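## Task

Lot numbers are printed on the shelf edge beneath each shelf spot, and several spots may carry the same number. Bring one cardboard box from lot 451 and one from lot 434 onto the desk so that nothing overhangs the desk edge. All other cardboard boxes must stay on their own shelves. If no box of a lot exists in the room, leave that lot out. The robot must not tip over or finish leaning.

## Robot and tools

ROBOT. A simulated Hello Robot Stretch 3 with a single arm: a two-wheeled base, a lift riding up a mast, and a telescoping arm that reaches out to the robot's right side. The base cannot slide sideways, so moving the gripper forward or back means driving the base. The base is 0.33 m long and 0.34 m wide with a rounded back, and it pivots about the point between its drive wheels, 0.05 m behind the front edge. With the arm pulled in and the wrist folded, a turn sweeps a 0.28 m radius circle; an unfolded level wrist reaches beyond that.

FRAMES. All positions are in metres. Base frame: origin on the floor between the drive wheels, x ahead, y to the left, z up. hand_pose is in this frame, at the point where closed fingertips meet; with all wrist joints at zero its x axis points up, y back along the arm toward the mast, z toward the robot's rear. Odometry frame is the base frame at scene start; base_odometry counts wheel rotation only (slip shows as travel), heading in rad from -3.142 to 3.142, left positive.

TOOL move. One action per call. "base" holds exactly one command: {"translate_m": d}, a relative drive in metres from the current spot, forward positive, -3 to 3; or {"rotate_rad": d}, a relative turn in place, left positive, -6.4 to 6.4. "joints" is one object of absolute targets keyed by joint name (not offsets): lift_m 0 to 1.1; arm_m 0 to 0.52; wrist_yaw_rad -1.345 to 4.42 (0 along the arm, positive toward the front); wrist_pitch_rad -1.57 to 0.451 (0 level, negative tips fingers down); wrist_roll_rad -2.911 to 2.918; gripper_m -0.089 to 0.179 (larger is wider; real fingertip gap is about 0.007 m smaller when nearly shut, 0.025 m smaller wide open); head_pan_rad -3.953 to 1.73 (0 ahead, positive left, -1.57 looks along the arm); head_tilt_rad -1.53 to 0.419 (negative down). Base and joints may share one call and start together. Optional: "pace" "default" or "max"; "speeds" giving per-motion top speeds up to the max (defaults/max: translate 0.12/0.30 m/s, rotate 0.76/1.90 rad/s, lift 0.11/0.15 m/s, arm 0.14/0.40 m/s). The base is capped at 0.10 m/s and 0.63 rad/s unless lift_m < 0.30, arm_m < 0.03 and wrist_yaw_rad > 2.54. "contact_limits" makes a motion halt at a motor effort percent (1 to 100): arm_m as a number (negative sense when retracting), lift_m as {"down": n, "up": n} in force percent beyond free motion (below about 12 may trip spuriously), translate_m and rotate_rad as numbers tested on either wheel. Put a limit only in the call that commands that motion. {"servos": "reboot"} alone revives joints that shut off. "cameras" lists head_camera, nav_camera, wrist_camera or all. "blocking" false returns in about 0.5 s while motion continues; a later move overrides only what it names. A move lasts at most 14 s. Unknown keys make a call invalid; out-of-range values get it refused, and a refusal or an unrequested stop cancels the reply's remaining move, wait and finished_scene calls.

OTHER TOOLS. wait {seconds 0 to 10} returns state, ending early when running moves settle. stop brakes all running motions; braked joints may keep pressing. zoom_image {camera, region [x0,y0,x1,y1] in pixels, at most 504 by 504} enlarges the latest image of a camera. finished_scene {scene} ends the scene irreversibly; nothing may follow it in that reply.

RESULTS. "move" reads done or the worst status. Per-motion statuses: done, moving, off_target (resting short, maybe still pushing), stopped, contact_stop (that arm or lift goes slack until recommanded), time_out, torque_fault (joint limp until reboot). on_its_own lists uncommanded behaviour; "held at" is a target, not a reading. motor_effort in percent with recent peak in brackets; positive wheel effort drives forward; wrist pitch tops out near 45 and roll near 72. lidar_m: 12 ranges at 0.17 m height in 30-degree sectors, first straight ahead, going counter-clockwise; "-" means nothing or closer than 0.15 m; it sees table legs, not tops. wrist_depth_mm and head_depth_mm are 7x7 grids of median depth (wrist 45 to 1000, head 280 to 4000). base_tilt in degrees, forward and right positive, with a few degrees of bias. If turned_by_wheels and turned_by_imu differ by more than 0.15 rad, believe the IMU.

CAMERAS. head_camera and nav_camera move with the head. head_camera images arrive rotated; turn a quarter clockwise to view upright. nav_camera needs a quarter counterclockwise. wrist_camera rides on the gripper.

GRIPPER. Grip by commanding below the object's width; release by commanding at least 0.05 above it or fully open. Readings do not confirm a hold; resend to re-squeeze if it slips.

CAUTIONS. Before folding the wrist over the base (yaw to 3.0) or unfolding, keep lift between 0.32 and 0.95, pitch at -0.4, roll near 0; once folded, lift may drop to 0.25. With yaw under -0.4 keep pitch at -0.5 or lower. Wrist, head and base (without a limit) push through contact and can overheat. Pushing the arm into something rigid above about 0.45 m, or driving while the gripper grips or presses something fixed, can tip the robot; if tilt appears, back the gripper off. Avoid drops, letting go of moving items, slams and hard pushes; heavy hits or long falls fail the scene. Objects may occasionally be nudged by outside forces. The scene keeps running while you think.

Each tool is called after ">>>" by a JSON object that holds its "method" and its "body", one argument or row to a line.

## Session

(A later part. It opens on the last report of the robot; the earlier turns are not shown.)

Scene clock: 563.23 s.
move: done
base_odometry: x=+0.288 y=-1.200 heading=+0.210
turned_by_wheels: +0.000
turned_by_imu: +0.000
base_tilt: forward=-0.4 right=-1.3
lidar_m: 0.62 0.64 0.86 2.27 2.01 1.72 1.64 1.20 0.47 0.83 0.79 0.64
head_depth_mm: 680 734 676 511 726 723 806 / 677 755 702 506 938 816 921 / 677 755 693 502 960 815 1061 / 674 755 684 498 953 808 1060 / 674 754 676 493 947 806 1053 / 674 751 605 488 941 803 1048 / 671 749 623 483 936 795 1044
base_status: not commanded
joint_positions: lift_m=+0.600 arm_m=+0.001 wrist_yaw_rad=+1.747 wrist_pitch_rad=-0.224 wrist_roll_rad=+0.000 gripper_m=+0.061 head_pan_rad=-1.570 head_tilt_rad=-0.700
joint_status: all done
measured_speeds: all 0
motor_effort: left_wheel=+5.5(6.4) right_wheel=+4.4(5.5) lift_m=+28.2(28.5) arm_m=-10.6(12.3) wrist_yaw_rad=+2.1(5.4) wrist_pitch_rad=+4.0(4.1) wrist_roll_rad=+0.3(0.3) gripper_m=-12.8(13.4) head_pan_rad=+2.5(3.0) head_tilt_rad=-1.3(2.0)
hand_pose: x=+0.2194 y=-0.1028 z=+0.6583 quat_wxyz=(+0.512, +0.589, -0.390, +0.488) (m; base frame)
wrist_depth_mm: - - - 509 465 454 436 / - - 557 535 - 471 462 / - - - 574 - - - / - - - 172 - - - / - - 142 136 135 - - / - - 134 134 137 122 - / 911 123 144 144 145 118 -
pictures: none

>>> {"method": "move", "body": {
  "base": {"translate_m":-0.3}
}}

>>> {"method": "move", "body": {
  "base": {"rotate_rad":-1.58}
}}

>>> {"method": "move", "body": {
  "base": {"translate_m":-1.15},
  "joints": {"lift_m":0.82}
}}

>>> {"method": "move", "body": {
  "base": {"translate_m":-1.03},
  "joints": {"head_tilt_rad":-0.6},
  "cameras": ["nav_camera","head_camera"]
}}

Scene clock: 580.93 s.
move: done
base_odometry: x=-0.005 y=-1.262 heading=+0.210
turned_by_wheels: +0.000
turned_by_imu: -0.001
base_tilt: forward=-0.3 right=-1.3
lidar_m: 0.92 0.95 1.28 3.86 1.51 1.41 1.34 1.00 0.88 0.39 0.86 0.93
head_depth_mm: 684 763 707 511 976 822 1073 / 295 341 635 506 967 819 1068 / 330 366 389 442 527 775 1062 / 294 329 380 441 540 671 805 / 679 758 673 493 948 804 1034 / 679 757 669 489 968 798 1053 / 678 755 660 485 962 794 1041
base_status: done
joint_positions: lift_m=+0.600 arm_m=+0.001 wrist_yaw_rad=+1.747 wrist_pitch_rad=-0.224 wrist_roll_rad=+0.000 gripper_m=+0.061 head_pan_rad=-1.570 head_tilt_rad=-0.700
joint_status: not commanded
measured_speeds: all 0
motor_effort: left_wheel=-7.9(11.2) right_wheel=-2.7(11.7) lift_m=+28.0(32.0) arm_m=-0.4(6.3) wrist_yaw_rad=+2.1(3.6) wrist_pitch_rad=+4.0(4.1) wrist_roll_rad=-0.1(0.4) gripper_m=-13.3(13.3) head_pan_rad=+1.7(3.0) head_tilt_rad=-0.8(1.7)
hand_pose: x=+0.2194 y=-0.1028 z=+0.6583 quat_wxyz=(+0.512, +0.589, -0.390, +0.488) (m; base frame)
wrist_depth_mm: - - - 775 - - - / - - - 810 - - - / - - - 877 - - - / - - - 173 - - - / - - 143 135 136 - - / - 124 134 134 136 122 - / 924 868 846 147 147 119 -
pictures: none

Scene clock: 584.57 s.
move: done
base_odometry: x=-0.005 y=-1.262 heading=-1.370
turned_by_wheels: -1.580
turned_by_imu: -1.555
base_tilt: forward=-0.3 right=-1.3
lidar_m: 0.39 0.86 0.93 0.91 0.95 1.28 3.83 1.52 1.40 1.34 1.00 0.87
head_depth_mm: 1117 1251 1416 1636 1695 1399 1197 / 1120 1249 1414 1641 1690 1390 1181 / 1117 1244 1409 1631 1684 1384 1178 / 1116 1241 1412 1626 1666 1376 1168 / 1113 1236 1418 1645 1656 1370 1165 / 1127 1251 1424 1651 1636 1354 1164 / 1128 1267 1438 1576 1352 1305 1134
base_status: done
joint_positions: lift_m=+0.600 arm_m=+0.001 wrist_yaw_rad=+1.747 wrist_pitch_rad=-0.224 wrist_roll_rad=+0.000 gripper_m=+0.061 head_pan_rad=-1.570 head_tilt_rad=-0.700
joint_status: not commanded
measured_speeds: all 0
motor_effort: left_wheel=+8.2(12.7) right_wheel=-10.5(12.7) lift_m=+24.3(27.5) arm_m=-3.8(3.8) wrist_yaw_rad=+1.9(3.4) wrist_pitch_rad=+4.1(4.1) wrist_roll_rad=+0.0(0.3) gripper_m=-12.9(13.3) head_pan_rad=+2.2(2.8) head_tilt_rad=+0.0(1.4)
hand_pose: x=+0.2193 y=-0.1027 z=+0.6583 quat_wxyz=(+0.512, +0.589, -0.390, +0.488) (m; base frame)
wrist_depth_mm: - - - 285 - - - / 916 - - 302 - - - / - - - 320 - - - / - - - 173 - - - / - - 143 136 135 - - / - 124 134 134 136 122 - / - - 144 144 145 118 -
pictures: none

Scene clock: 597.20 s.
move: done
base_odometry: x=-0.235 y=-0.136 heading=-1.370
turned_by_wheels: +0.000
turned_by_imu: +0.000
base_tilt: forward=-0.3 right=-1.2
lidar_m: 1.52 1.30 0.94 0.90 0.93 1.26 2.75 1.60 0.90 0.94 1.40 1.79
head_depth_mm: 1148 1283 1337 967 1552 1356 - / 1146 1281 1326 957 1513 1392 - / 1147 1276 1312 948 1529 1380 - / 1141 1278 1293 944 1441 1366 294 / 1140 1274 1421 1598 1606 1379 1169 / 1145 1270 1436 1665 1643 1359 1181 / 1120 1260 1426 1641 1625 1353 1182
base_status: done
joint_positions: lift_m=+0.820 arm_m=+0.001 wrist_yaw_rad=+1.747 wrist_pitch_rad=-0.224 wrist_roll_rad=+0.000 gripper_m=+0.061 head_pan_rad=-1.570 head_tilt_rad=-0.700
joint_status: all done
measured_speeds: all 0
motor_effort: left_wheel=-5.9(9.7) right_wheel=-5.7(14.7) lift_m=+30.8(35.2) arm_m=-10.7(13.3) wrist_yaw_rad=+2.1(3.7) wrist_pitch_rad=+4.1(4.2) wrist_roll_rad=-0.2(0.4) gripper_m=-12.5(13.4) head_pan_rad=+2.0(2.7) head_tilt_rad=+1.1(2.1)
hand_pose: x=+0.2193 y=-0.1027 z=+0.8782 quat_wxyz=(+0.512, +0.589, -0.390, +0.488) (m; base frame)
wrist_depth_mm: - - - - - - - / - - - - - - - / - - - - - - - / - - - - - - - / - - 143 136 142 - - / - 124 134 134 137 - - / - - - 147 147 - -
pictures: none

Scene clock: 608.63 s.
move: done
base_odometry: x=-0.441 y=+0.874 heading=-1.370
turned_by_wheels: +0.000
turned_by_imu: -0.001
base_tilt: forward=-0.4 right=-1.2
lidar_m: 2.54 1.28 0.92 0.89 0.92 1.80 1.73 1.78 0.99 0.90 0.89 1.33
head_depth_mm: 1157 1270 1410 1254 873 1489 1281 / 1157 1265 1404 1123 863 1447 1264 / 1150 1269 1391 1114 861 1444 312 / 1149 1260 1378 1103 855 1476 311 / 1147 1259 1370 1094 849 1477 1229 / 1135 1265 1378 1083 844 1413 1220 / 1145 1251 1371 1071 837 1446 1214
base_status: done
joint_positions: lift_m=+0.820 arm_m=+0.001 wrist_yaw_rad=+1.747 wrist_pitch_rad=-0.224 wrist_roll_rad=+0.000 gripper_m=+0.061 head_pan_rad=-1.570 head_tilt_rad=-0.599
joint_status: all done
measured_speeds: all 0
motor_effort: left_wheel=-2.8(10.4) right_wheel=-8.9(15.1) lift_m=+29.8(31.5) arm_m=-8.1(11.3) wrist_yaw_rad=+2.8(3.7) wrist_pitch_rad=+4.0(4.2) wrist_roll_rad=+0.1(0.4) gripper_m=-12.5(13.4) head_pan_rad=+1.2(2.1) head_tilt_rad=-5.0(5.0)
hand_pose: x=+0.2193 y=-0.1027 z=+0.8782 quat_wxyz=(+0.512, +0.589, -0.390, +0.488) (m; base frame)
wrist_depth_mm: - - - - - - - / - - - - - - - / - - - - - - - / - - - - - - - / - - 143 135 143 - - / - 124 134 134 136 - - / - - - 147 148 - -
pictures: head_camera (sideways), nav_camera (sideways)
camera_calibration:
head_camera: T_world_to_cam=[[-0.0467851, 0.519235, -0.85335, 1.12606], [0.997497, -0.0210515, -0.0674971, 0.0813729], [-0.0530111, -0.854372, -0.51695, 0.628677], [0, 0, 0, 1]] pos_world=[0.0048404, -0.0458524, 1.29141]
nav_camera: T_world_to_cam=[[0.0175204, -0.541786, 0.840334, -1.05047], [-0.999788, -0.018567, 0.00887427, 0.0447717], [0.0107945, -0.840311, -0.541997, 0.658503], [0, 0, 0, 1]] pos_world=[0.0560587, -0.0149536, 1.23926]

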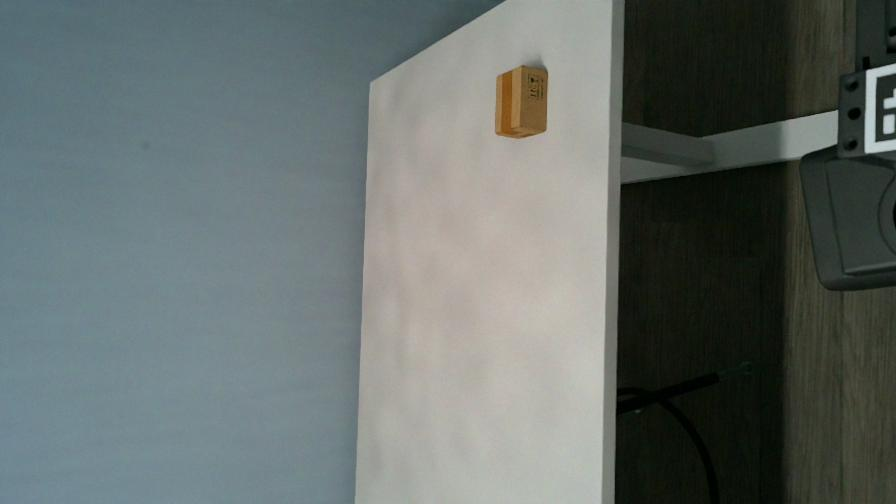

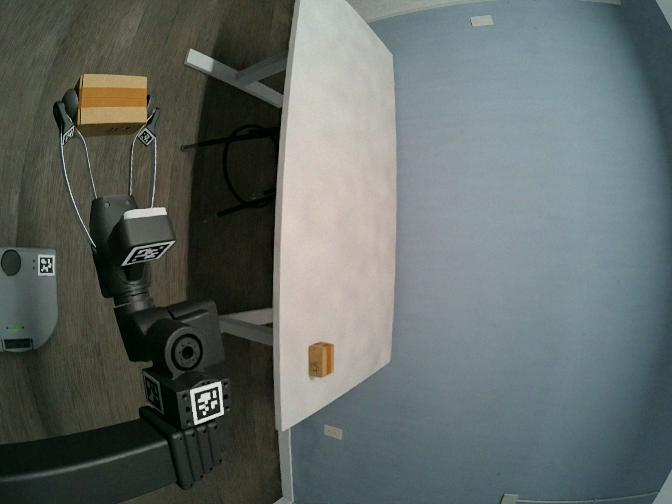

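>>> {"method": "move", "body": {
  "joints": {"wrist_yaw_rad":0.0}
}}

>>> {"method": "move", "body": {
  "joints": {"arm_m":0.36}
}}

>>> {"method": "move", "body": {
  "joints": {"lift_m":0.705},
  "cameras": ["head_camera","wrist_camera"]
}}

Scene clock: 624.83 s.
move: done
base_odometry: x=-0.441 y=+0.874 heading=-1.370
turned_by_wheels: +0.000
turned_by_imu: +0.000
base_tilt: forward=-0.4 right=-1.2
lidar_m: 2.55 1.28 0.92 0.89 0.92 1.80 1.73 1.78 0.99 0.90 0.89 1.33
head_depth_mm: 1154 1268 1412 1255 875 1499 1280 / 1154 1271 1401 1120 865 1450 1275 / 1147 1260 1385 1114 858 497 1177 / 1142 1259 1370 1101 822 478 314 / 1151 1263 1375 1090 845 1384 1222 / 1153 1262 1374 1077 842 1418 1222 / 1146 1258 1371 1068 835 1438 1211
base_status: not commanded
joint_positions: lift_m=+0.820 arm_m=+0.001 wrist_yaw_rad=+0.003 wrist_pitch_rad=-0.224 wrist_roll_rad=+0.000 gripper_m=+0.061 head_pan_rad=-1.570 head_tilt_rad=-0.600
joint_status: all done
measured_speeds: all 0
motor_effort: left_wheel=-2.3(3.2) right_wheel=-8.4(9.4) lift_m=+29.1(29.9) arm_m=-6.9(7.7) wrist_yaw_rad=-4.3(8.0) wrist_pitch_rad=+4.1(4.2) wrist_roll_rad=+0.2(0.3) gripper_m=-12.4(13.3) head_pan_rad=+1.3(1.8) head_tilt_rad=-5.1(5.9)
hand_pose: x=-0.0208 y=-0.3900 z=+0.8782 quat_wxyz=(+0.703, +0.080, -0.702, -0.078) (m; base frame)
wrist_depth_mm: - - - - - - - / - - - - - - - / - - - - - - - / - - - 172 171 527 - / - - 143 135 135 - - / - - 134 135 137 - - / - - 146 147 147 - -
pictures: none

Scene clock: 628.70 s.
move: done
base_odometry: x=-0.441 y=+0.874 heading=-1.370
turned_by_wheels: +0.000
turned_by_imu: +0.000
base_tilt: forward=-0.3 right=-1.3
lidar_m: 2.54 1.28 0.93 0.89 0.92 1.80 1.73 1.78 0.98 0.90 0.89 1.33
head_depth_mm: 1155 1266 1406 1247 871 307 - / 1154 1264 1404 1070 390 366 1185 / 1152 1263 1383 523 799 1436 1236 / 1151 1256 1377 619 795 1468 1235 / 1146 1260 1384 1086 847 1462 1220 / 1145 1261 1380 1081 841 1420 1214 / 1141 1253 1380 1067 836 1442 1215
base_status: not commanded
joint_positions: lift_m=+0.820 arm_m=+0.360 wrist_yaw_rad=+0.003 wrist_pitch_rad=-0.225 wrist_roll_rad=+0.000 gripper_m=+0.061 head_pan_rad=-1.570 head_tilt_rad=-0.600
joint_status: all done
measured_speeds: all 0
motor_effort: left_wheel=-2.8(3.2) right_wheel=-8.5(9.5) lift_m=+28.9(30.0) arm_m=+12.4(15.2) wrist_yaw_rad=-3.5(4.4) wrist_pitch_rad=+4.1(4.2) wrist_roll_rad=+0.1(0.3) gripper_m=-12.5(13.4) head_pan_rad=+1.3(1.9) head_tilt_rad=-4.2(5.8)
hand_pose: x=-0.0208 y=-0.7494 z=+0.8782 quat_wxyz=(+0.703, +0.081, -0.702, -0.078) (m; base frame)
wrist_depth_mm: - - - - - - - / - - - - - - - / - - - - - - - / - - - 172 - - - / - - 142 136 135 - - / - - 134 134 136 122 - / - - 142 144 145 118 -
pictures: none

Scene clock: 630.57 s.
move: done
base_odometry: x=-0.441 y=+0.874 heading=-1.370
turned_by_wheels: +0.000
turned_by_imu: +0.000
base_tilt: forward=-0.3 right=-1.2
lidar_m: 2.54 1.28 0.93 0.89 0.92 1.80 1.72 1.78 0.98 0.90 0.89 1.33
head_depth_mm: 1157 1270 1422 1260 875 1508 1249 / 1150 1271 1394 1124 839 445 366 / 1150 1259 1380 1109 578 1440 1233 / 1152 1265 1380 1102 606 1477 1225 / 1148 1253 1373 1091 846 1467 1223 / 1152 1262 1370 1079 840 1417 1220 / 1144 1257 1374 1070 834 1442 1211
base_status: not commanded
joint_positions: lift_m=+0.705 arm_m=+0.360 wrist_yaw_rad=+0.003 wrist_pitch_rad=-0.225 wrist_roll_rad=+0.000 gripper_m=+0.061 head_pan_rad=-1.570 head_tilt_rad=-0.600
joint_status: all done
measured_speeds: all 0
motor_effort: left_wheel=-2.5(3.0) right_wheel=-8.5(9.6) lift_m=+25.9(28.2) arm_m=+9.8(12.7) wrist_yaw_rad=-4.2(4.2) wrist_pitch_rad=+4.1(4.2) wrist_roll_rad=+0.0(0.3) gripper_m=-13.0(13.3) head_pan_rad=+0.8(1.7) head_tilt_rad=-4.6(4.9)
hand_pose: x=-0.0208 y=-0.7494 z=+0.7632 quat_wxyz=(+0.703, +0.081, -0.702, -0.078) (m; base frame)
wrist_depth_mm: - - - - - - - / - - - - - - - / - - - - - - - / - - - 172 - - - / - - 143 136 135 - - / - - 134 134 136 123 - / - - 142 144 145 118 -
pictures: head_camera (sideways), wrist_camera
camera_calibration:
head_camera: T_world_to_cam=[[-0.0467389, 0.520203, -0.852763, 1.12526], [0.997499, -0.0210035, -0.0674843, 0.0813518], [-0.0530165, -0.853784, -0.517921, 0.629909], [0, 0, 0, 1]] pos_world=[0.00484052, -0.0458478, 1.29131]
wrist_camera: T_world_to_cam=[[-0.99887, -0.0440277, -0.017917, -0.0334501], [-0.00190167, 0.413645, -0.910436, 1.03732], [0.0474957, -0.909373, -0.413261, -0.198965], [0, 0, 0, 1]] pos_world=[-0.0219896, -0.611489, 0.861592]

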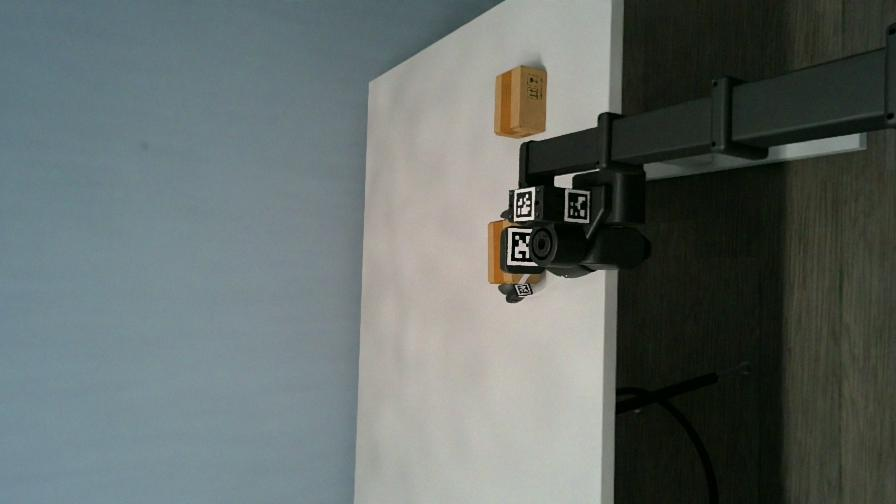

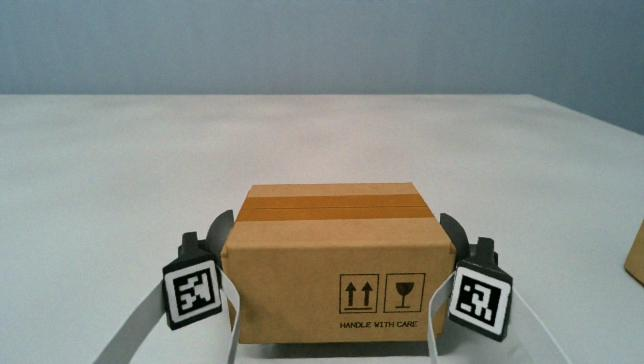

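>>> {"method": "move", "body": {
  "joints": {"lift_m":0.673},
  "speeds": {"lift_m":0.02},
  "contact_limits": {"lift_m":{"down":14}},
  "cameras": ["wrist_camera"]
}}

Scene clock: 640.20 s.
move: done
base_odometry: x=-0.441 y=+0.874 heading=-1.370
turned_by_wheels: +0.000
turned_by_imu: +0.000
base_tilt: forward=-0.3 right=-1.3
lidar_m: 2.55 1.28 0.92 0.89 0.92 1.79 1.72 1.78 0.99 0.90 0.88 1.33
head_depth_mm: 1156 1265 1408 1252 874 1502 1248 / 1153 1272 1398 1125 864 528 388 / 1157 1269 1387 1101 602 1364 1208 / 1141 1263 1382 1101 622 1442 1225 / 1147 1260 1372 1093 846 1458 1218 / 1144 1267 1375 1077 842 1409 1219 / 1143 1260 1369 1071 835 1434 1215
base_status: not commanded
joint_positions: lift_m=+0.673 arm_m=+0.360 wrist_yaw_rad=+0.003 wrist_pitch_rad=-0.166 wrist_roll_rad=+0.000 gripper_m=+0.061 head_pan_rad=-1.570 head_tilt_rad=-0.600
joint_status: all done
measured_speeds: all 0
motor_effort: left_wheel=-2.6(3.2) right_wheel=-9.0(9.5) lift_m=+20.0(29.4) arm_m=+1.5(4.9) wrist_yaw_rad=-3.1(4.2) wrist_pitch_rad=-6.6(7.1) wrist_roll_rad=-0.1(0.3) gripper_m=-12.8(13.3) head_pan_rad=+1.3(1.4) head_tilt_rad=-3.3(4.2)
contact_limits: lift_m down 14 (down: maximum 72; up: maximum 65)
hand_pose: x=-0.0208 y=-0.7537 z=+0.7456 quat_wxyz=(+0.705, +0.060, -0.704, -0.058) (m; base frame)
wrist_depth_mm: - - - - - - - / - - - - - - - / - - - - - - - / - - - 170 169 - - / - - 132 131 138 - - / - - 134 135 137 122 - / - - 142 144 144 112 -
pictures: wrist_camera
camera_calibration:
wrist_camera: T_world_to_cam=[[-0.99887, -0.0449304, -0.0155014, -0.0364276], [-0.00170402, 0.359788, -0.933033, 0.99928], [0.0474987, -0.931952, -0.359458, -0.267248], [0, 0, 0, 1]] pos_world=[-0.0219897, -0.610227, 0.835731]

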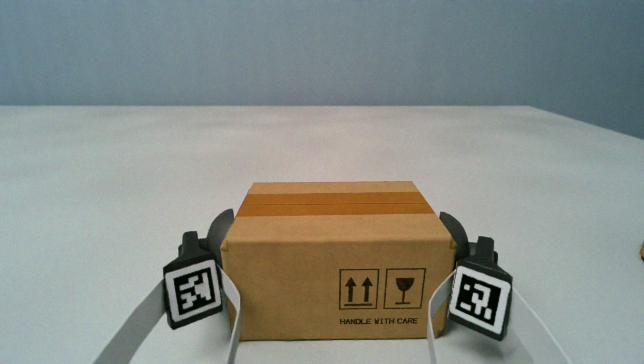

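Resting. Release.

>>> {"method": "move", "body": {
  "joints": {"gripper_m":0.17}
}}

>>> {"method": "move", "body": {
  "joints": {"arm_m":0.15},
  "cameras": ["head_camera","wrist_camera"]
}}

Scene clock: 645.83 s.
move: done
base_odometry: x=-0.441 y=+0.874 heading=-1.370
turned_by_wheels: +0.000
turned_by_imu: +0.000
base_tilt: forward=-0.3 right=-1.2
lidar_m: 2.55 1.27 0.92 0.89 0.91 1.80 1.73 1.78 0.98 0.90 0.88 1.33
head_depth_mm: 1151 1272 1412 1258 873 1496 1245 / 1152 1266 1398 1123 862 528 388 / 1146 1267 1385 1109 602 1358 1204 / 1146 1262 1373 1098 623 1437 1231 / 1148 1258 1373 1088 843 1462 1228 / 1145 1259 1369 1082 841 1411 1214 / 1143 1253 1362 1072 836 1453 1212
base_status: not commanded
joint_positions: lift_m=+0.673 arm_m=+0.360 wrist_yaw_rad=+0.001 wrist_pitch_rad=-0.195 wrist_roll_rad=+0.000 gripper_m=+0.170 head_pan_rad=-1.570 head_tilt_rad=-0.600
joint_status: all done
measured_speeds: all 0
motor_effort: left_wheel=-2.9(3.1) right_wheel=-8.7(9.4) lift_m=+25.8(26.6) arm_m=-6.1(6.1) wrist_yaw_rad=-0.9(4.0) wrist_pitch_rad=-1.3(6.8) wrist_roll_rad=+0.0(0.3) gripper_m=+1.8(83.2) head_pan_rad=+0.8(1.1) head_tilt_rad=-2.7(3.4)
contact_limits: lift_m down 14 (down: maximum 72; up: maximum 65)
hand_pose: x=-0.0212 y=-0.7517 z=+0.7383 quat_wxyz=(+0.704, +0.070, -0.703, -0.069) (m; base frame)
wrist_depth_mm: - - - - - - - / - - - - - - - / - - - - - - - / - - 148 158 147 - - / - 145 131 130 130 - - / - 123 140 137 139 134 - / - 119 - - - - 108
pictures: none

Scene clock: 648.63 s.
move: done
base_odometry: x=-0.441 y=+0.874 heading=-1.370
turned_by_wheels: +0.000
turned_by_imu: +0.000
base_tilt: forward=-0.3 right=-1.3
lidar_m: 2.55 1.28 0.93 0.89 0.92 1.80 1.72 1.79 0.98 0.90 0.89 1.33
head_depth_mm: 1160 1266 1414 1244 873 1498 1252 / 1149 1269 1398 1125 866 1450 393 / 1149 1263 1391 1112 863 1378 414 / 1147 1264 1387 1096 850 517 440 / 1149 1262 1375 1089 846 1420 1223 / 1142 1258 1377 1074 840 1412 1222 / 1143 1253 1377 1071 836 1445 1214
base_status: not commanded
joint_positions: lift_m=+0.673 arm_m=+0.150 wrist_yaw_rad=+0.001 wrist_pitch_rad=-0.214 wrist_roll_rad=+0.000 gripper_m=+0.170 head_pan_rad=-1.570 head_tilt_rad=-0.600
joint_status: all done
measured_speeds: all 0
motor_effort: left_wheel=-2.6(3.1) right_wheel=-7.9(9.3) lift_m=+25.8(26.5) arm_m=-12.5(14.8) wrist_yaw_rad=-1.9(3.0) wrist_pitch_rad=+2.1(2.2) wrist_roll_rad=-0.2(0.3) gripper_m=+0.7(1.9) head_pan_rad=+0.1(1.2) head_tilt_rad=-1.9(3.5)
contact_limits: lift_m down 14 (down: maximum 72; up: maximum 65)
hand_pose: x=-0.0212 y=-0.5402 z=+0.7338 quat_wxyz=(+0.703, +0.076, -0.703, -0.075) (m; base frame)
wrist_depth_mm: - - - - - - - / - - - - - - 315 / - - - 328 - 331 323 / - - - - - - - / - 144 - - - - - / - 127 - - - 133 - / 116 985 - - - 942 106
pictures: head_camera (sideways), wrist_camera
camera_calibration:
head_camera: T_world_to_cam=[[-0.0467389, 0.520203, -0.852763, 1.12526], [0.997499, -0.0210035, -0.0674843, 0.0813518], [-0.0530165, -0.853784, -0.517921, 0.629909], [0, 0, 0, 1]] pos_world=[0.00484052, -0.0458478, 1.29131]
wrist_camera: T_world_to_cam=[[-0.998945, -0.0424703, -0.0174577, -0.024705], [-0.00118881, 0.403984, -0.914765, 0.921962], [0.045903, -0.91378, -0.403608, -0.030392], [0, 0, 0, 1]] pos_world=[-0.0221878, -0.401279, 0.830681]

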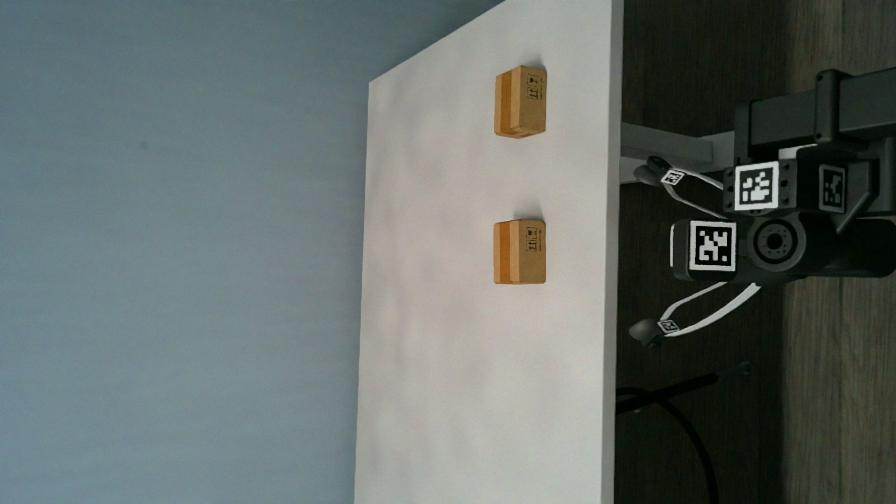

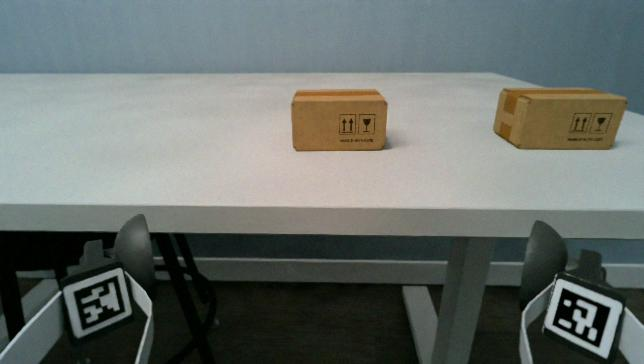

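>>> {"method": "finished_scene", "body": {
  "scene": 2
}}

The scene is finished: the task was done.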